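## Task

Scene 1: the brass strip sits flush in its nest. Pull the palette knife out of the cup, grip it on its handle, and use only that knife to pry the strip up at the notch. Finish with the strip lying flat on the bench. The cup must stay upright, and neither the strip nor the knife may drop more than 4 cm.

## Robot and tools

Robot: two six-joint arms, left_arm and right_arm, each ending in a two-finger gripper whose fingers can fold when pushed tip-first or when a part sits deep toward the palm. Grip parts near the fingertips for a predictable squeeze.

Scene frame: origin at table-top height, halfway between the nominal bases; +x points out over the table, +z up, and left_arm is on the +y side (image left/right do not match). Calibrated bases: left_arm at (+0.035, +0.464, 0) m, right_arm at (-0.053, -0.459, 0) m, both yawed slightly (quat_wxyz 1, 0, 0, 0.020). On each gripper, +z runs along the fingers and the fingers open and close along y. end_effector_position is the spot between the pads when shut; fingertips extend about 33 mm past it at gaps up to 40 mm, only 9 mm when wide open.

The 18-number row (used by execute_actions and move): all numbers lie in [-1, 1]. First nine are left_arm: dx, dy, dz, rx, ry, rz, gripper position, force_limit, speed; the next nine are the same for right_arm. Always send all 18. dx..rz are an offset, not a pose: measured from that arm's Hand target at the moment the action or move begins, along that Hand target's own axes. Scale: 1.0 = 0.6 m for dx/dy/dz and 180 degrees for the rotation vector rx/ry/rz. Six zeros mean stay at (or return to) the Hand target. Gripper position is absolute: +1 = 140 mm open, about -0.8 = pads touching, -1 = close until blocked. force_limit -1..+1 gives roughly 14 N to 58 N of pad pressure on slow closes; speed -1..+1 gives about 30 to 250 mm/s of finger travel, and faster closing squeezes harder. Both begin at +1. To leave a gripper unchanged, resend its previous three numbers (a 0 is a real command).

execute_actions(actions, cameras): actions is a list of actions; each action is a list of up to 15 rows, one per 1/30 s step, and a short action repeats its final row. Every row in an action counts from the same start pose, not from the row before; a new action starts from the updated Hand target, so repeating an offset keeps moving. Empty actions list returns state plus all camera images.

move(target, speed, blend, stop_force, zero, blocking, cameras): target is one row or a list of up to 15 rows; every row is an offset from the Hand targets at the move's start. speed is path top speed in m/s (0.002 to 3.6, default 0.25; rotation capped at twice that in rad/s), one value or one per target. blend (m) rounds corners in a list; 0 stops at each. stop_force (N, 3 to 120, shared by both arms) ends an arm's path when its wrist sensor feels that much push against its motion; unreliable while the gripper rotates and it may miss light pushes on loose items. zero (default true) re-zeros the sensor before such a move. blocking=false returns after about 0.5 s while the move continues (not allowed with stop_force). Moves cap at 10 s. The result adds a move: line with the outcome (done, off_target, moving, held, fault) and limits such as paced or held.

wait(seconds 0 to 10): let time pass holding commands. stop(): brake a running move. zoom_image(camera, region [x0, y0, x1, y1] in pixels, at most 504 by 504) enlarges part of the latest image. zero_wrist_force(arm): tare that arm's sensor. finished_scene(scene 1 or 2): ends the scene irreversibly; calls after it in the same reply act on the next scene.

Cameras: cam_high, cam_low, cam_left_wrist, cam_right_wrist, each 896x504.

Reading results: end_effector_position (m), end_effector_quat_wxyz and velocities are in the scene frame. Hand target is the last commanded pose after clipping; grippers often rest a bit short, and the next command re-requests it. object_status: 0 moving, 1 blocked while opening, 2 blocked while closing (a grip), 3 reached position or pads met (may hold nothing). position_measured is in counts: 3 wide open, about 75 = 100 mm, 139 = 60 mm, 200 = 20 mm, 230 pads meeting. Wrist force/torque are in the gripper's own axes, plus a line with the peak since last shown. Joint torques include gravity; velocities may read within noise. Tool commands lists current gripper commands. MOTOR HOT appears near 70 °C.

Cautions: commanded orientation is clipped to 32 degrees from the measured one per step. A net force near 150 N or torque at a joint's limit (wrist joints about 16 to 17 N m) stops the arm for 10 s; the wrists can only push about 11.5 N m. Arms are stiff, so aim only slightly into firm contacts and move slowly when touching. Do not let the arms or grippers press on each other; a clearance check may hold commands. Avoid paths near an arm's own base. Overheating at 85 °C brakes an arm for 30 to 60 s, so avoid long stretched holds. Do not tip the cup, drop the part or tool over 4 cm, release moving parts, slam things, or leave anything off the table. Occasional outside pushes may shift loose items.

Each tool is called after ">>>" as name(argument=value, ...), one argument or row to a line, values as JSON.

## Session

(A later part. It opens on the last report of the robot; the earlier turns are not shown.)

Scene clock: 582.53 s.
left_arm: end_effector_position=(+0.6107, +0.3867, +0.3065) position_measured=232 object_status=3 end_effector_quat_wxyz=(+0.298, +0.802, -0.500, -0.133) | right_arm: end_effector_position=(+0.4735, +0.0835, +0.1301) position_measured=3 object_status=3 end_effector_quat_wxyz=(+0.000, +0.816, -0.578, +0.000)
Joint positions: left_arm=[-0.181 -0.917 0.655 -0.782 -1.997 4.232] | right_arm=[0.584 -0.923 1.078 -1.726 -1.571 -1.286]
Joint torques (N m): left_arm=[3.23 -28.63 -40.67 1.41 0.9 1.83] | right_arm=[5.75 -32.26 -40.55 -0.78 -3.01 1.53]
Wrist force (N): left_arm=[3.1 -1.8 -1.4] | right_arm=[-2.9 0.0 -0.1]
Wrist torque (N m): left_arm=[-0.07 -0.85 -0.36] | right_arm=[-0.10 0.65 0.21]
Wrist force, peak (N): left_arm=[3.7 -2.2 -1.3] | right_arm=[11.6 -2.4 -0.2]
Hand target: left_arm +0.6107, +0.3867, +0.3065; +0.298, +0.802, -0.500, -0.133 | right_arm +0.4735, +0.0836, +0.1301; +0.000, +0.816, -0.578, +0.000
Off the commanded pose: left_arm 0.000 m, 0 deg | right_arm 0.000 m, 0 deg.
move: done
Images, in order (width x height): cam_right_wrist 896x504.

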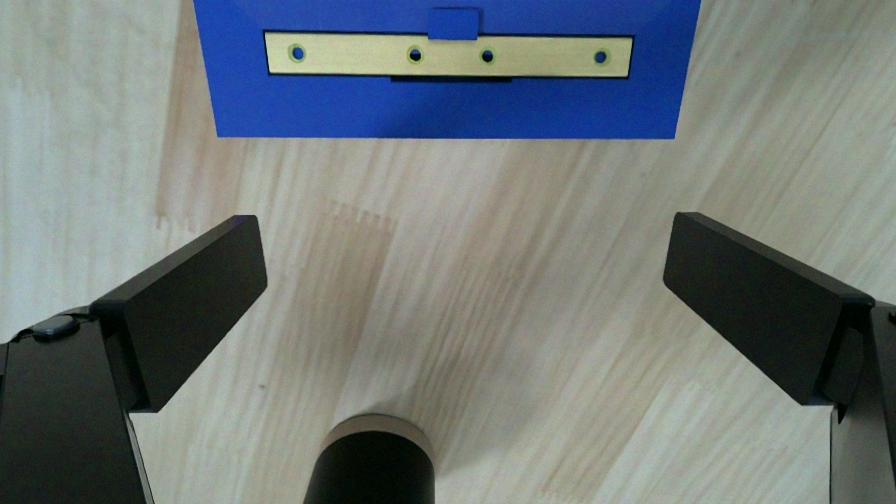

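>>> move(
  target=[
    [0,0,0,0,0,0,-1,0,-1,-0.013,0,0.01,0,0,0.5,1,1,1],
    [0,0,0,0,0,0,-1,0,-1,-0.0267,0,0.03,0,0,1,1,1,1],
  ],
  speed=0.5,
  blend=0.02,
  cameras=["cam_right_wrist"],
)

>>> zoom_image(
  camera="cam_right_wrist",
  region=[370, 310, 530, 410],
)

Scene clock: 610.90 s.
left_arm: end_effector_position=(+0.6107, +0.3867, +0.3065) position_measured=232 object_status=3 end_effector_quat_wxyz=(+0.298, +0.802, -0.500, -0.133) | right_arm: end_effector_position=(+0.4682, +0.0987, +0.1121) position_measured=3 object_status=3 end_effector_quat_wxyz=(+0.000, +0.578, +0.816, +0.000)
Joint positions: left_arm=[-0.181 -0.917 0.655 -0.782 -1.997 4.232] | right_arm=[0.604 -0.895 1.078 -1.754 -1.571 1.875]
Joint torques (N m): left_arm=[1.05 -28.49 -38.6 1.27 0.63 1.91] | right_arm=[9.15 -32.96 -40.67 -0.87 -2.78 1.64]
Wrist force (N): left_arm=[3.2 -2.1 -1.1] | right_arm=[-2.6 0.2 -0.2]
Wrist torque (N m): left_arm=[-0.13 -0.88 -0.36] | right_arm=[-0.03 0.58 0.18]
Wrist force, peak (N): left_arm=[3.8 -2.0 -1.3] | right_arm=[-3.2 0.0 -0.2]
Hand target: left_arm +0.6107, +0.3867, +0.3065; +0.298, +0.802, -0.500, -0.133 | right_arm +0.4682, +0.0987, +0.1121; +0.000, +0.578, +0.816, +0.000
Off the commanded pose: left_arm 0.000 m, 0 deg | right_arm 0.000 m, 0 deg.
move: done
Images, in order (width x height): cam_right_wrist 896x504.

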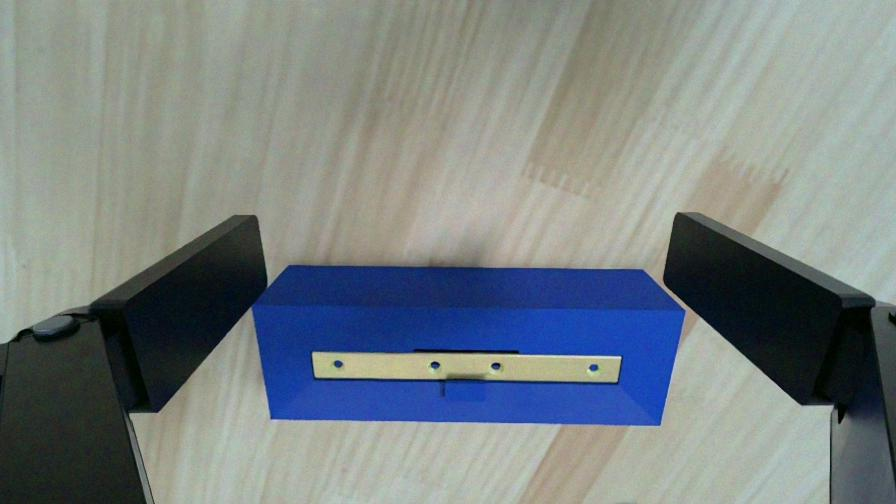

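Scaled by 3.150 from the camera's 896x504 image, which has a finer 1280x720 frame.

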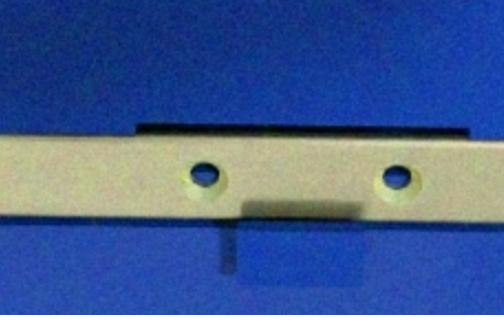

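>>> zoom_image(
  camera="cam_right_wrist",
  region=[405, 335, 475, 405],
)

>>> zoom_image(
  camera="cam_right_wrist",
  region=[470, 335, 540, 405],
)

Scaled by 7.200 from the camera's 896x504 image, which has a finer 1280x720 frame.

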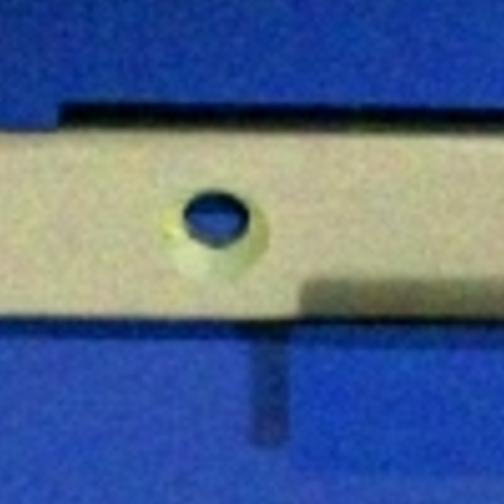

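Scaled by 7.200 from the camera's 896x504 image, which has a finer 1280x720 frame.

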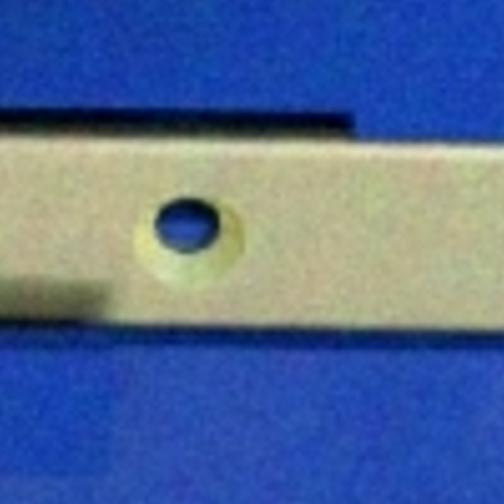

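>>> wait(
  seconds=0.1,
  cameras=["cam_low", "cam_high", "cam_left_wrist"],
)

>>> zoom_image(
  camera="cam_low",
  region=[335, 275, 445, 325],
)

>>> zoom_image(
  camera="cam_high",
  region=[370, 170, 460, 230],
)

Scene clock: 642.60 s.
left_arm: end_effector_position=(+0.6107, +0.3867, +0.3065) position_measured=232 object_status=3 end_effector_quat_wxyz=(+0.298, +0.802, -0.500, -0.133) | right_arm: end_effector_position=(+0.4682, +0.0987, +0.1121) position_measured=3 object_status=3 end_effector_quat_wxyz=(+0.000, +0.578, +0.816, +0.000)
Joint positions: left_arm=[-0.181 -0.917 0.655 -0.782 -1.997 4.232] | right_arm=[0.604 -0.895 1.078 -1.754 -1.571 1.876]
Joint torques (N m): left_arm=[0.92 -26.55 -40.36 1.42 0.63 1.89] | right_arm=[8.75 -32.49 -40.75 -0.81 -2.71 1.42]
Wrist force (N): left_arm=[3.2 -2.2 -0.8] | right_arm=[-2.7 0.3 0.1]
Wrist torque (N m): left_arm=[-0.17 -0.87 -0.36] | right_arm=[-0.01 0.60 0.17]
Wrist force, peak (N): left_arm=[3.5 -2.4 -1.0] | right_arm=[-3.0 0.2 -0.4]
Hand target: left_arm +0.6107, +0.3867, +0.3065; +0.298, +0.802, -0.500, -0.133 | right_arm +0.4682, +0.0987, +0.1121; +0.000, +0.578, +0.816, +0.000
Tool commands: left_gripper/position=-1.0 left_gripper/force_limit=+0.0 left_gripper/speed=-1.0 right_gripper/position=+1.0 right_gripper/force_limit=+1.0 right_gripper/speed=+1.0
Off the commanded pose: left_arm 0.000 m, 0 deg | right_arm 0.000 m, 0 deg.
wait: 0.10 s; at rest from the start
Images, in order (width x height): cam_high 896x504, cam_low 896x504, cam_left_wrist 896x504.

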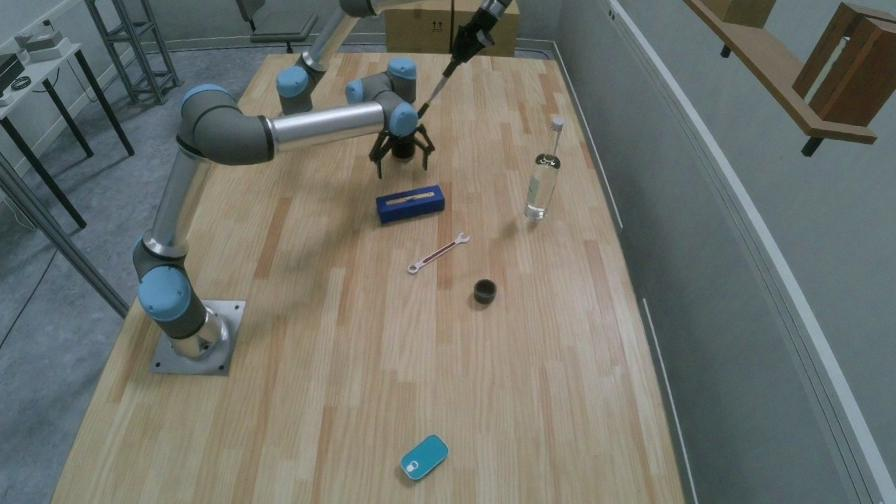

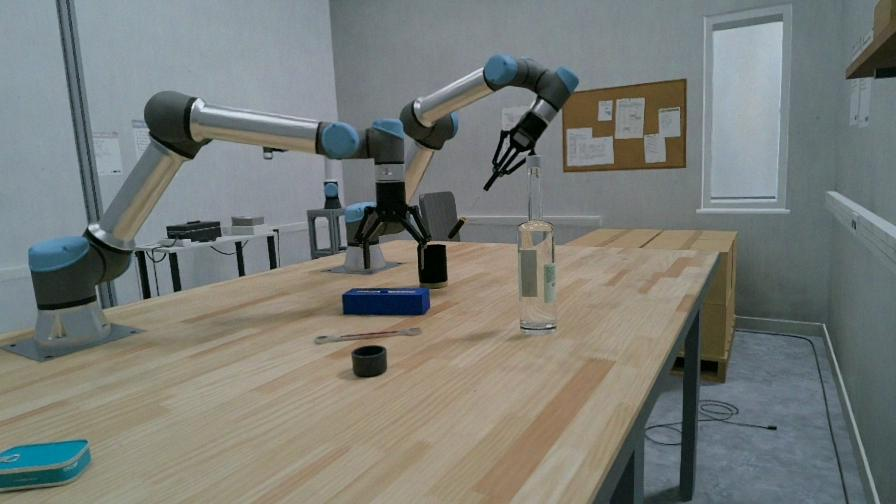

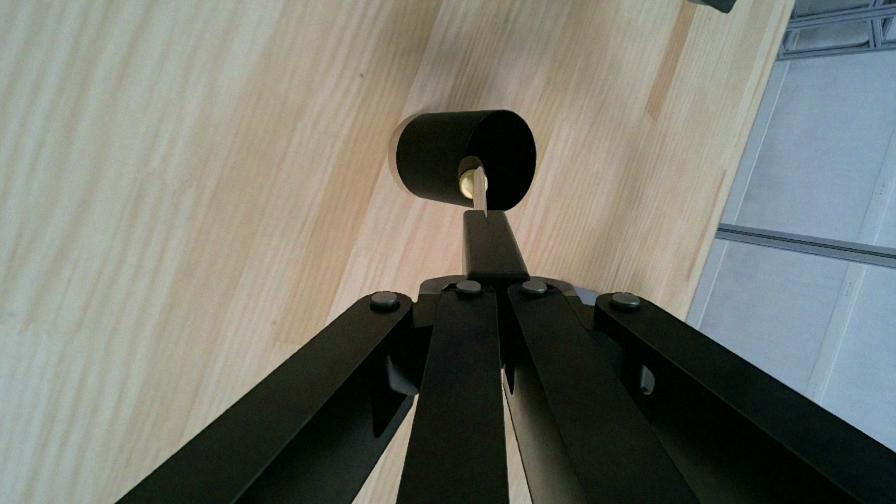

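Scaled by 4.582 from the camera's 896x504 image, which has a finer 1280x720 frame.

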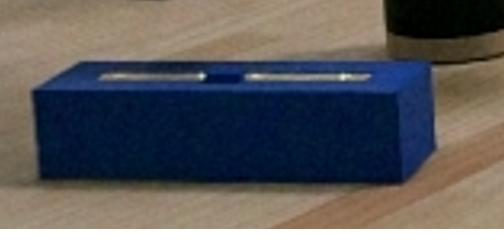

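Scaled by 5.600 from the camera's 896x504 image, which has a finer 1280x720 frame.

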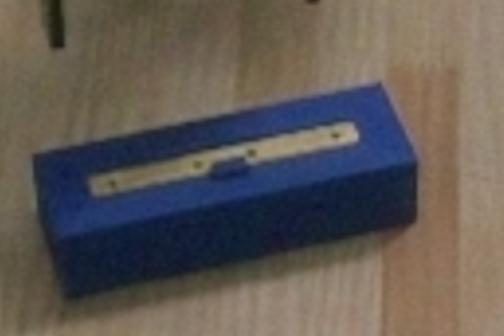

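>>> move(
  target=[0,0,0,0,0,0,-1,0,-1,0,-0.1915,-0.23,-0.5,0,0,1,1,1],
  speed=0.4,
  cameras=["cam_right_wrist","cam_high","cam_low"],
)

Scene clock: 812.93 s.
left_arm: end_effector_position=(+0.6107, +0.3867, +0.3065) position_measured=232 object_status=3 end_effector_quat_wxyz=(+0.298, +0.802, -0.500, -0.133) | right_arm: end_effector_position=(+0.3596, +0.0605, +0.2500) position_measured=3 object_status=3 end_effector_quat_wxyz=(+0.409, +0.409, +0.577, +0.577)
Joint positions: left_arm=[-0.181 -0.917 0.655 -0.782 -1.997 4.232] | right_arm=[0.939 -0.945 2.088 -4.285 -2.211 1.57]
Joint torques (N m): left_arm=[-2.33 -27.22 -38.1 1.2 0.95 2.08] | right_arm=[-6.75 -19.95 -24.65 -4.26 2.93 -1.61]
Wrist force (N): left_arm=[3.9 -1.8 -1.2] | right_arm=[-5.6 0.2 0.2]
Wrist torque (N m): left_arm=[-0.09 -1.01 -0.36] | right_arm=[-0.17 0.62 0.86]
Wrist force, peak (N): left_arm=[3.8 -2.0 -1.1] | right_arm=[-5.8 0.4 0.3]
Hand target: left_arm +0.6107, +0.3867, +0.3065; +0.298, +0.802, -0.500, -0.133 | right_arm +0.3596, +0.0605, +0.2500; +0.409, +0.408, +0.577, +0.577
Off the commanded pose: left_arm 0.000 m, 0 deg | right_arm 0.000 m, 0 deg.
move: done
Images, in order (width x height): cam_high 896x504, cam_low 896x504, cam_right_wrist 896x504.

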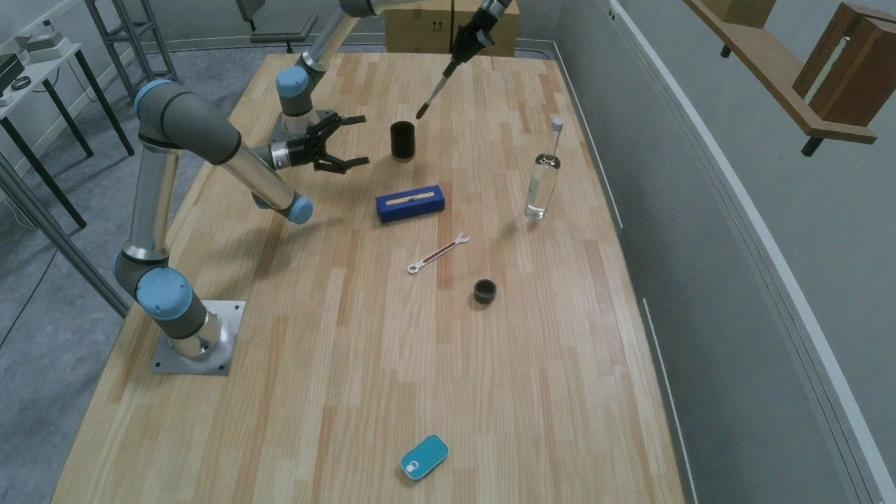

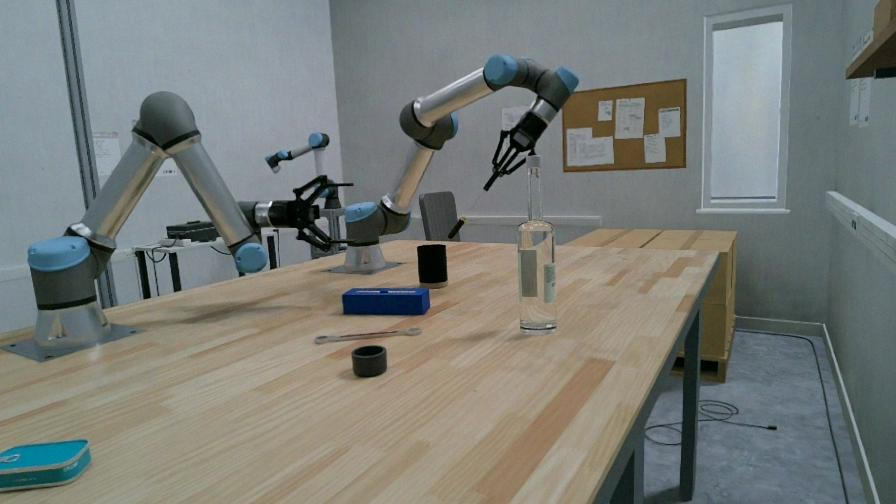

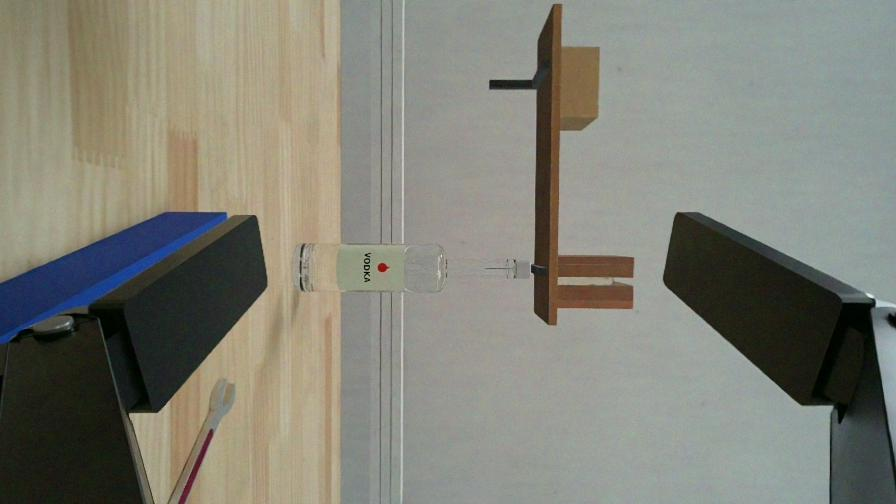

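>>> move(
  target=[0.0757,0.0195,0.2063,-0.2454,0.3082,-0.1787,-1,0,-1,0,0,0,0,0,0,1,1,1],
  speed=0.2,
  cameras=["cam_high","cam_low","cam_left_wrist","cam_right_wrist"],
)

Scene clock: 851.20 s.
left_arm: end_effector_position=(+0.5601, +0.3000, +0.2201) position_measured=232 object_status=3 end_effector_quat_wxyz=(+0.704, +0.710, +0.002, +0.001) | right_arm: end_effector_position=(+0.3596, +0.0605, +0.2500) position_measured=3 object_status=3 end_effector_quat_wxyz=(+0.409, +0.408, +0.577, +0.577)
Joint positions: left_arm=[-0.013 -1.146 1.787 -1.032 -3.117 4.321] | right_arm=[0.939 -0.944 2.088 -4.286 -2.211 1.57]
Joint torques (N m): left_arm=[-6.67 -17.49 -36.33 1.7 -3.21 2.44] | right_arm=[-6.35 -19.6 -25.55 -4.23 2.87 -1.55]
Wrist force (N): left_arm=[3.6 -1.1 -0.6] | right_arm=[-5.1 0.4 0.3]
Wrist torque (N m): left_arm=[0.13 -0.83 -0.50] | right_arm=[-0.13 0.52 0.87]
Wrist force, peak (N): left_arm=[3.6 -2.4 -1.3] | right_arm=[-5.8 0.2 0.3]
Hand target: left_arm +0.5601, +0.3001, +0.2201; +0.707, +0.707, +0.000, +0.000 | right_arm +0.3596, +0.0605, +0.2500; +0.409, +0.408, +0.577, +0.577
Off the commanded pose: left_arm 0.000 m, 1 deg | right_arm 0.000 m, 0 deg.
move: done

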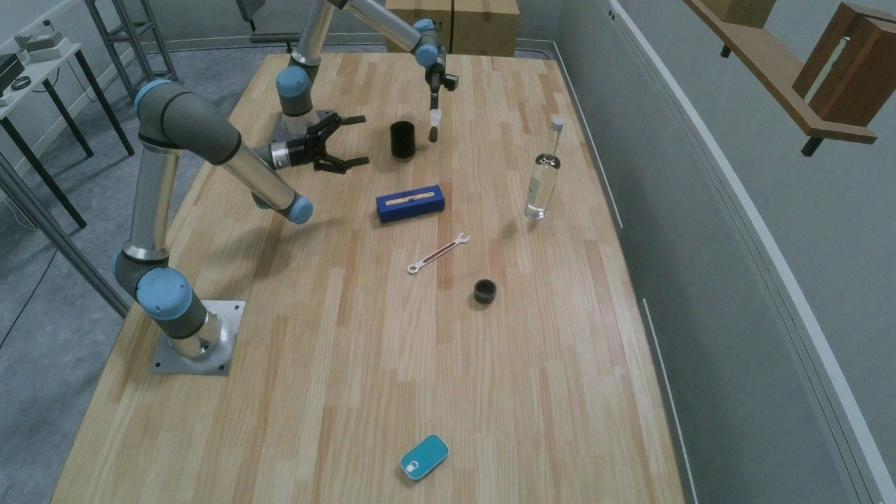

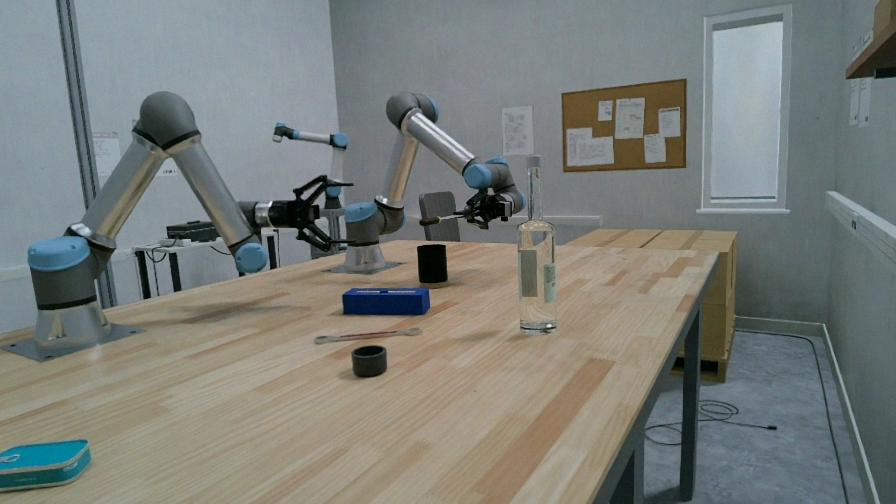

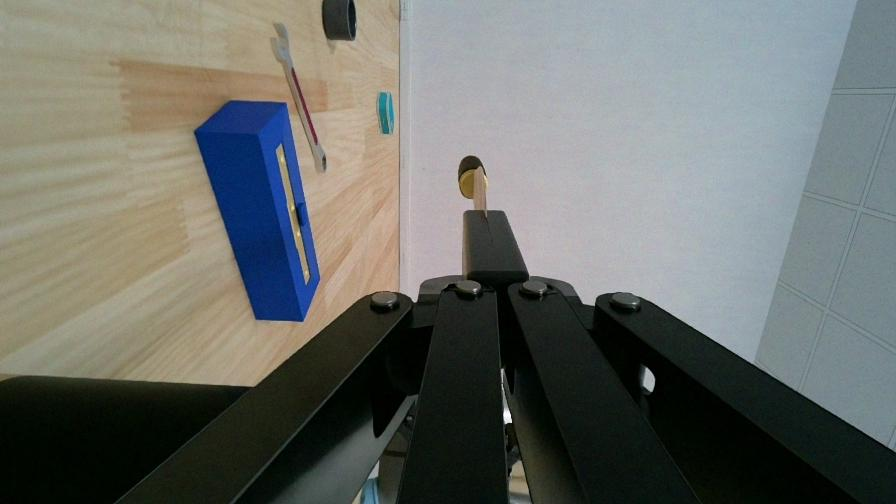

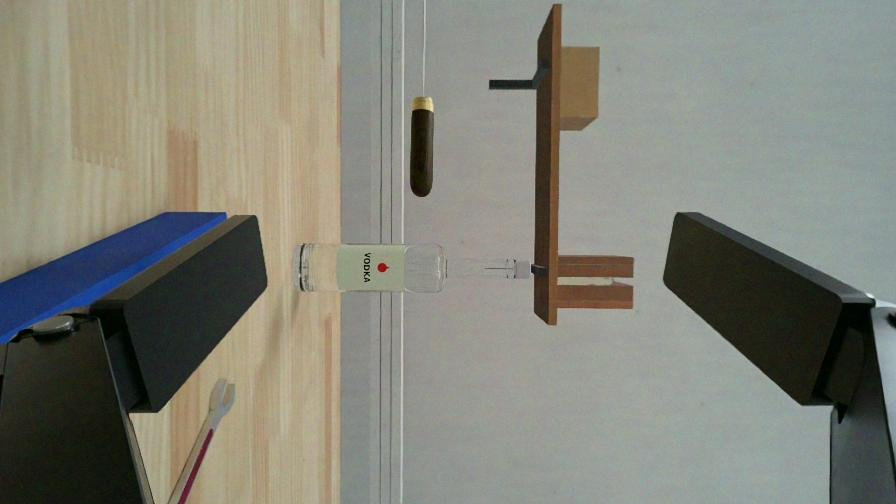

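>>> zoom_image(
  camera="cam_right_wrist",
  region=[360, 0, 500, 210],
)

>>> zoom_image(
  camera="cam_low",
  region=[400, 150, 540, 260],
)

>>> zoom_image(
  camera="cam_left_wrist",
  region=[420, 130, 560, 300],
)

Scaled by 2.400 from the camera's 896x504 image, which has a finer 1280x720 frame.

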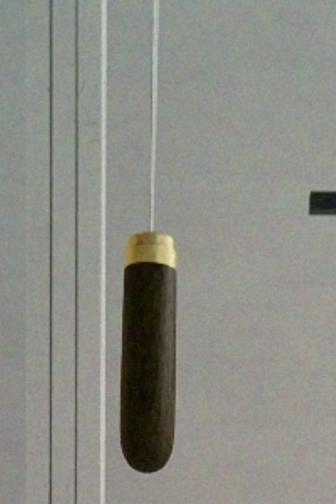

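Scaled by 3.600 from the camera's 896x504 image, which has a finer 1280x720 frame.

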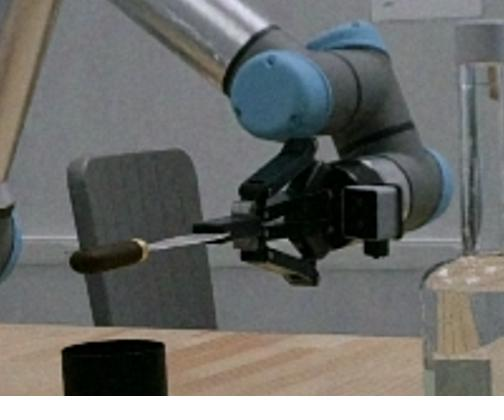

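Scaled by 2.965 from the camera's 896x504 image, which has a finer 1280x720 frame.

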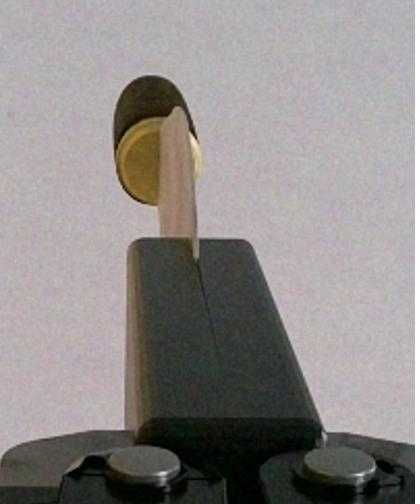

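>>> move(
  target=[0,0,0,0,0,0,-1,0,-1,0.1057,-0.0417,0.1088,-0.1694,0,0.9856,-0.16,0,0],
  speed=0.4,
  cameras=["cam_high","cam_low","cam_left_wrist","cam_right_wrist"],
)

Scene clock: 892.27 s.
left_arm: end_effector_position=(+0.5601, +0.2999, +0.2201) position_measured=232 object_status=3 end_effector_quat_wxyz=(+0.704, +0.710, +0.002, +0.001) | right_arm: end_effector_position=(+0.4002, +0.1420, +0.2250) position_measured=149 object_status=3 end_effector_quat_wxyz=(+0.500, -0.499, +0.501, -0.501)
Joint positions: left_arm=[-0.013 -1.146 1.787 -1.032 -3.117 4.321] | right_arm=[1.082 -0.64 1.477 -3.98 -2.694 -1.572]
Joint torques (N m): left_arm=[-7.34 -17.64 -34.87 1.46 -3.59 2.22] | right_arm=[-6.54 -30.67 -30.2 -2.82 2.96 -1.81]
Wrist force (N): left_arm=[3.8 -1.2 -0.4] | right_arm=[-1.7 0.2 0.3]
Wrist torque (N m): left_arm=[0.12 -0.88 -0.50] | right_arm=[0.51 -0.34 -0.33]
Wrist force, peak (N): left_arm=[4.1 -1.5 -0.5] | right_arm=[-8.1 0.9 -0.3]
Hand target: left_arm +0.5601, +0.2999, +0.2201; +0.704, +0.710, +0.002, +0.001 (not the last commanded pose) | right_arm +0.4002, +0.1420, +0.2250; +0.500, -0.499, +0.500, -0.501
Off the commanded pose: left_arm 0.000 m, 1 deg | right_arm 0.000 m, 0 deg.
move: done

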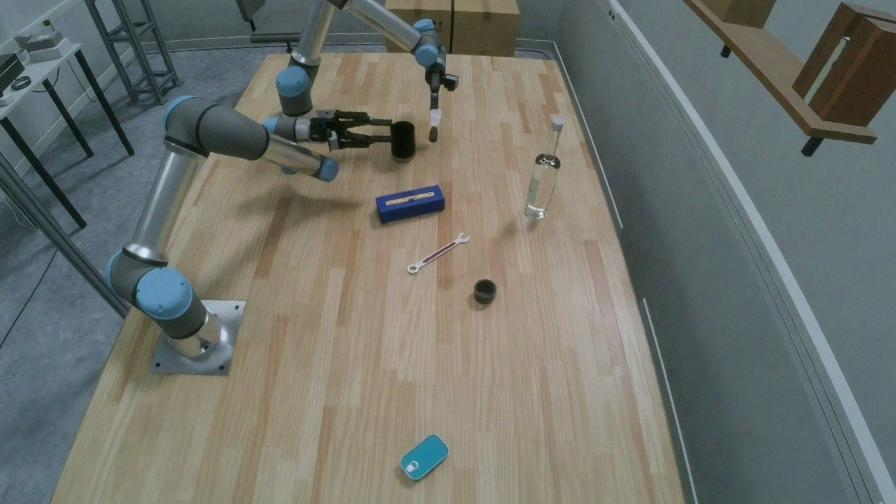

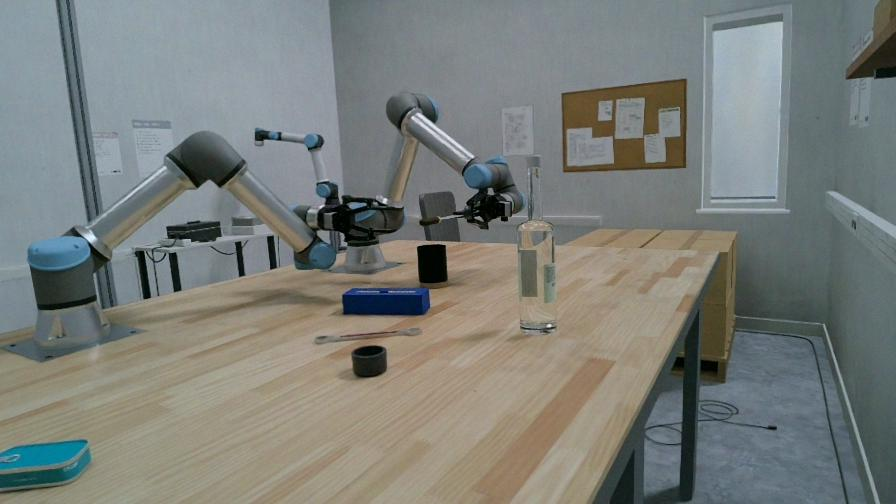

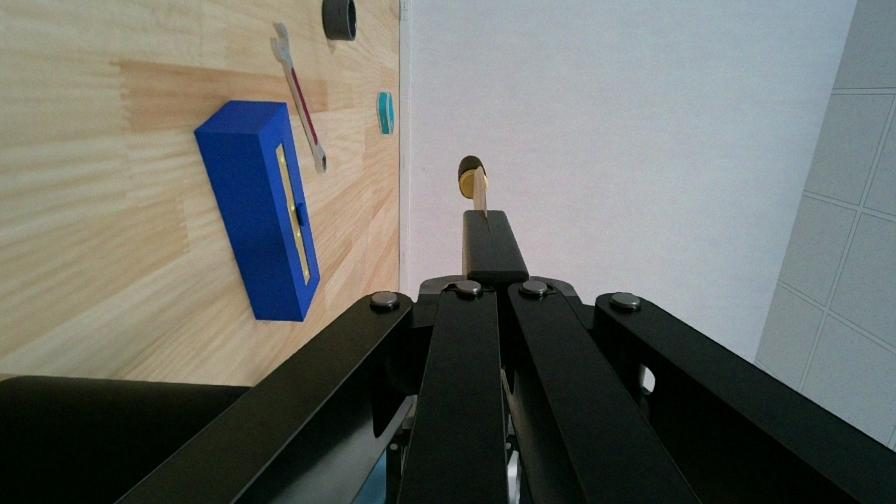

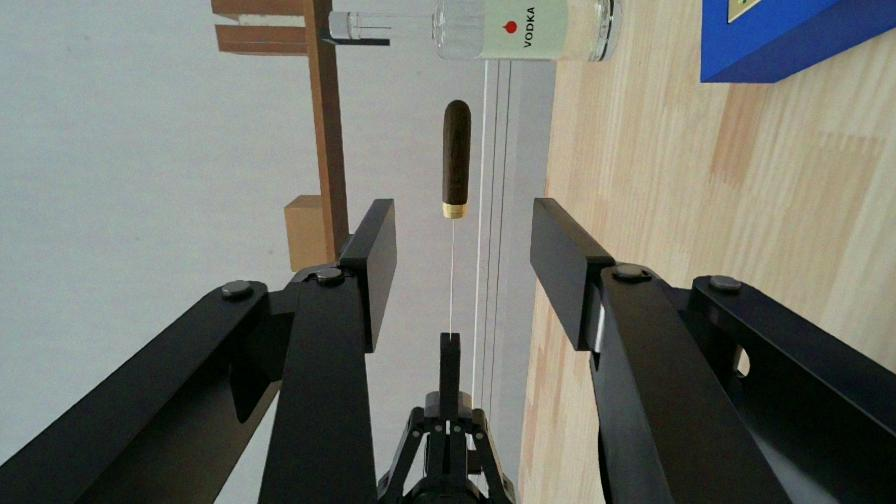

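>>> move(
  target=[0,0,0,0,0,0,-1,0,-1,0.02,-0.002,0.15,0,0,0,-0.16,0,0],
  speed=0.25,
  cameras=["cam_low","cam_left_wrist","cam_right_wrist"],
)

Scene clock: 918.23 s.
left_arm: end_effector_position=(+0.5601, +0.2999, +0.2201) position_measured=232 object_status=3 end_effector_quat_wxyz=(+0.704, +0.710, +0.002, +0.001) | right_arm: end_effector_position=(+0.4899, +0.1298, +0.2263) position_measured=149 object_status=3 end_effector_quat_wxyz=(+0.500, -0.499, +0.500, -0.501)
Joint positions: left_arm=[-0.013 -1.146 1.787 -1.032 -3.117 4.321] | right_arm=[0.945 -0.617 1.42 -3.946 -2.557 -1.572]
Joint torques (N m): left_arm=[-6.49 -17.19 -34.9 1.49 -3.67 2.32] | right_arm=[-9.35 -33.34 -31.39 0.27 2.97 1.19]
Wrist force (N): left_arm=[3.8 -1.3 -0.4] | right_arm=[-1.6 -0.1 0.4]
Wrist torque (N m): left_arm=[0.10 -0.88 -0.50] | right_arm=[0.43 -0.35 -0.33]
Wrist force, peak (N): left_arm=[4.2 -1.2 -0.1] | right_arm=[3.3 -0.1 6.9]
Hand target: left_arm +0.5601, +0.2999, +0.2201; +0.704, +0.710, +0.002, +0.001 | right_arm +0.4902, +0.1298, +0.2263; +0.500, -0.499, +0.500, -0.501
Off the commanded pose: left_arm 0.000 m, 0 deg | right_arm 0.000 m, 0 deg.
move: done
Images, in order (width x height): cam_low 896x504, cam_left_wrist 896x504, cam_right_wrist 896x504.

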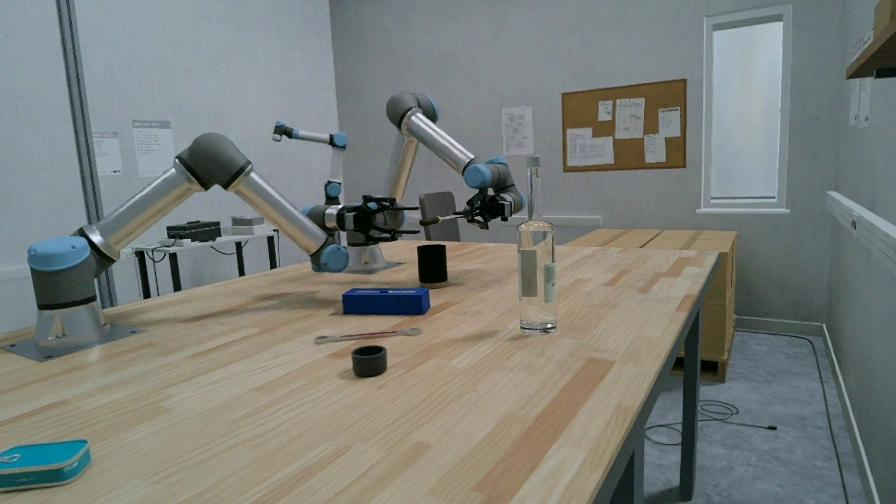

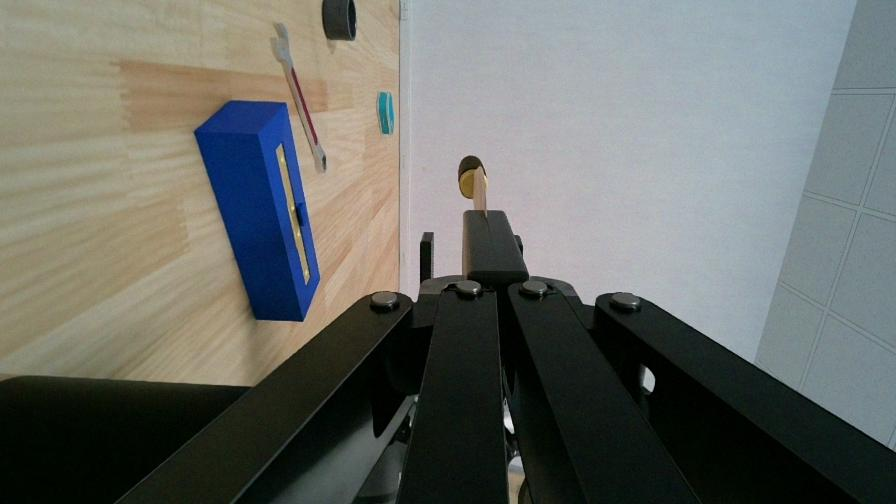

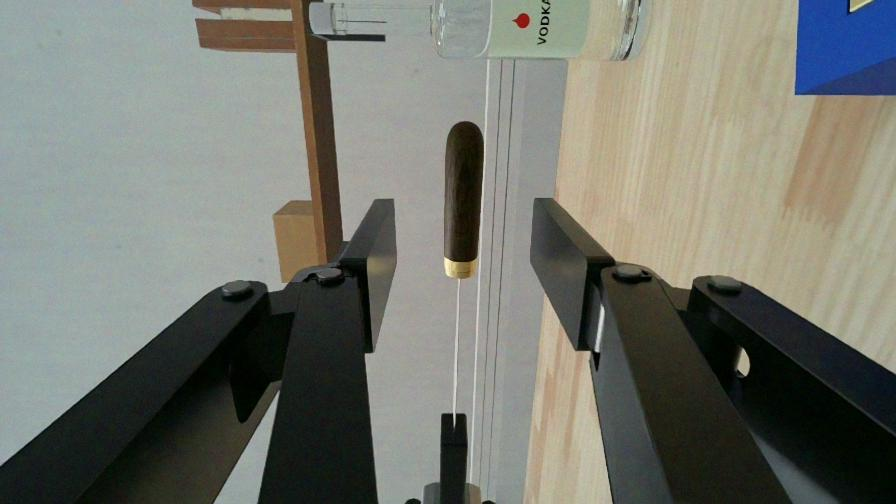

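>>> move(
  target=[0,0,0,0,0,0,-1,0,-1,0.0133,0.001,0.05,0,0,0,-0.16,0,0],
  speed=0.2,
  cameras=["cam_right_wrist"],
)

Scene clock: 934.03 s.
left_arm: end_effector_position=(+0.5601, +0.2999, +0.2201) position_measured=232 object_status=3 end_effector_quat_wxyz=(+0.704, +0.710, +0.002, +0.001) | right_arm: end_effector_position=(+0.5198, +0.1218, +0.2257) position_measured=149 object_status=3 end_effector_quat_wxyz=(+0.500, -0.499, +0.500, -0.501)
Joint positions: left_arm=[-0.013 -1.146 1.787 -1.032 -3.117 4.321] | right_arm=[0.898 -0.609 1.403 -3.937 -2.51 -1.572]
Joint torques (N m): left_arm=[-7.32 -18.6 -35.62 1.52 -3.57 2.21] | right_arm=[-9.08 -33.67 -32.31 0.22 2.94 1.17]
Wrist force (N): left_arm=[3.9 -1.4 -0.6] | right_arm=[-1.7 -0.1 0.6]
Wrist torque (N m): left_arm=[0.07 -0.89 -0.50] | right_arm=[0.44 -0.34 -0.32]
Wrist force, peak (N): left_arm=[4.1 -1.2 -0.6] | right_arm=[-2.3 -0.2 0.3]
Hand target: left_arm +0.5601, +0.2999, +0.2201; +0.704, +0.710, +0.002, +0.001 | right_arm +0.5202, +0.1218, +0.2257; +0.500, -0.499, +0.500, -0.501
Off the commanded pose: left_arm 0.000 m, 0 deg | right_arm 0.000 m, 0 deg.
move: done
Images, in order (width x height): cam_right_wrist 896x504.

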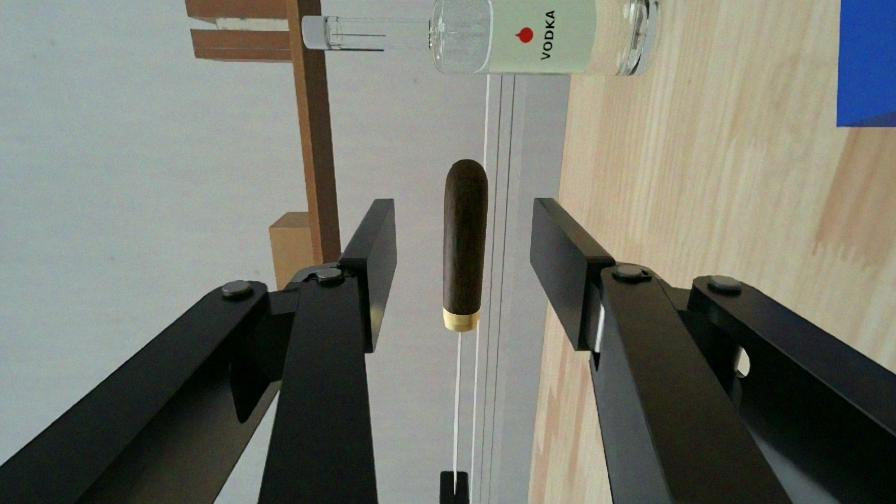

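>>> move(
  target=[0,0,0,0,0,0,-1,0,-1,0,0.001,0.0233,0,0,0,-0.16,0,0],
  speed=0.1,
  cameras=["cam_low","cam_high","cam_right_wrist"],
)

>>> zoom_image(
  camera="cam_low",
  region=[360, 170, 500, 260],
)

>>> zoom_image(
  camera="cam_high",
  region=[380, 60, 500, 180],
)

Scene clock: 946.50 s.
left_arm: end_effector_position=(+0.5601, +0.2999, +0.2201) position_measured=232 object_status=3 end_effector_quat_wxyz=(+0.704, +0.710, +0.002, +0.001) | right_arm: end_effector_position=(+0.5339, +0.1217, +0.2251) position_measured=149 object_status=3 end_effector_quat_wxyz=(+0.500, -0.499, +0.500, -0.501)
Joint positions: left_arm=[-0.013 -1.146 1.787 -1.032 -3.117 4.321] | right_arm=[0.88 -0.598 1.38 -3.926 -2.492 -1.571]
Joint torques (N m): left_arm=[-6.93 -18.51 -34.7 1.3 -3.67 2.09] | right_arm=[-8.89 -32.65 -33.38 0.07 3.18 1.15]
Wrist force (N): left_arm=[3.8 -1.1 -0.5] | right_arm=[-1.8 0.0 0.3]
Wrist torque (N m): left_arm=[0.12 -0.88 -0.49] | right_arm=[0.44 -0.32 -0.32]
Wrist force, peak (N): left_arm=[4.1 -1.0 -0.5] | right_arm=[-2.2 -0.4 0.4]
Hand target: left_arm +0.5601, +0.2999, +0.2201; +0.704, +0.710, +0.002, +0.001 | right_arm +0.5341, +0.1217, +0.2251; +0.500, -0.499, +0.500, -0.501
Off the commanded pose: left_arm 0.000 m, 0 deg | right_arm 0.000 m, 0 deg.
move: done
Images, in order (width x height): cam_high 896x504, cam_low 896x504, cam_right_wrist 896x504.

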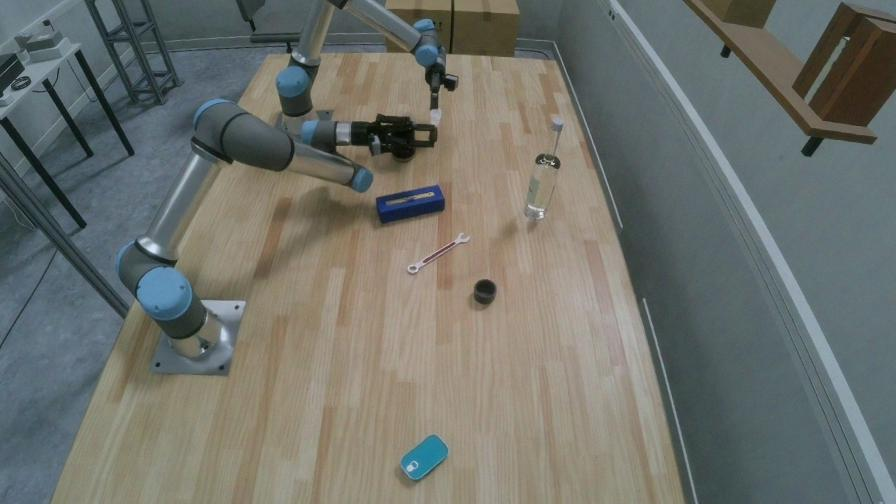

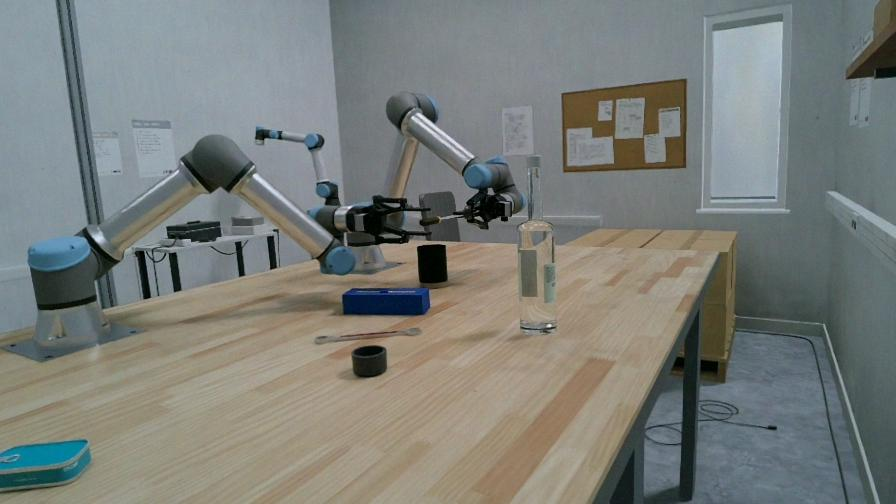

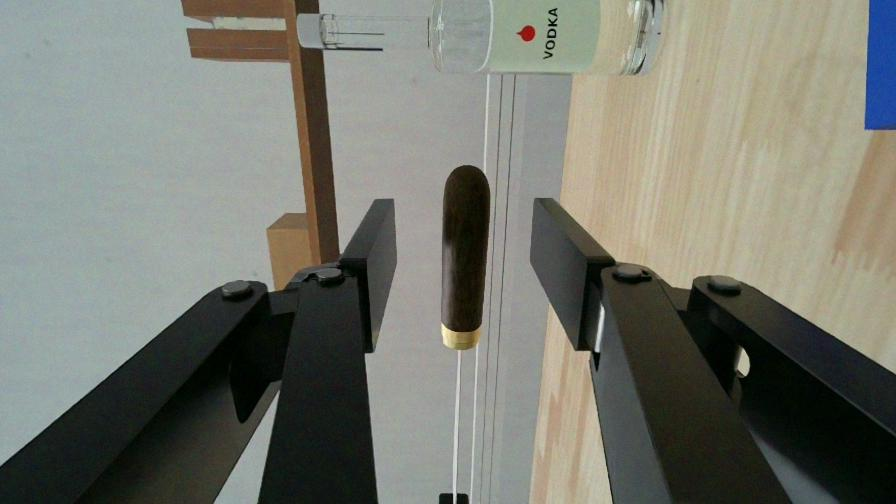

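Scaled by 3.600 from the camera's 896x504 image, which has a finer 1280x720 frame.

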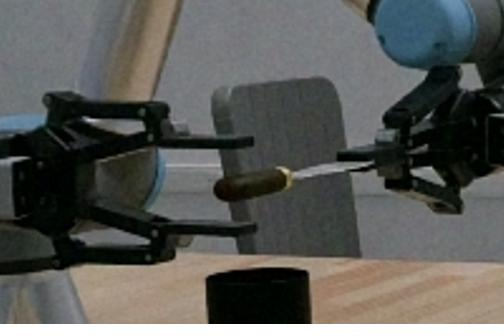

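Scaled by 4.200 from the camera's 896x504 image, which has a finer 1280x720 frame.

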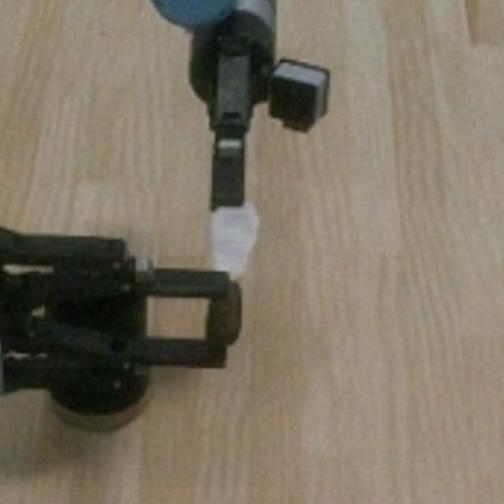

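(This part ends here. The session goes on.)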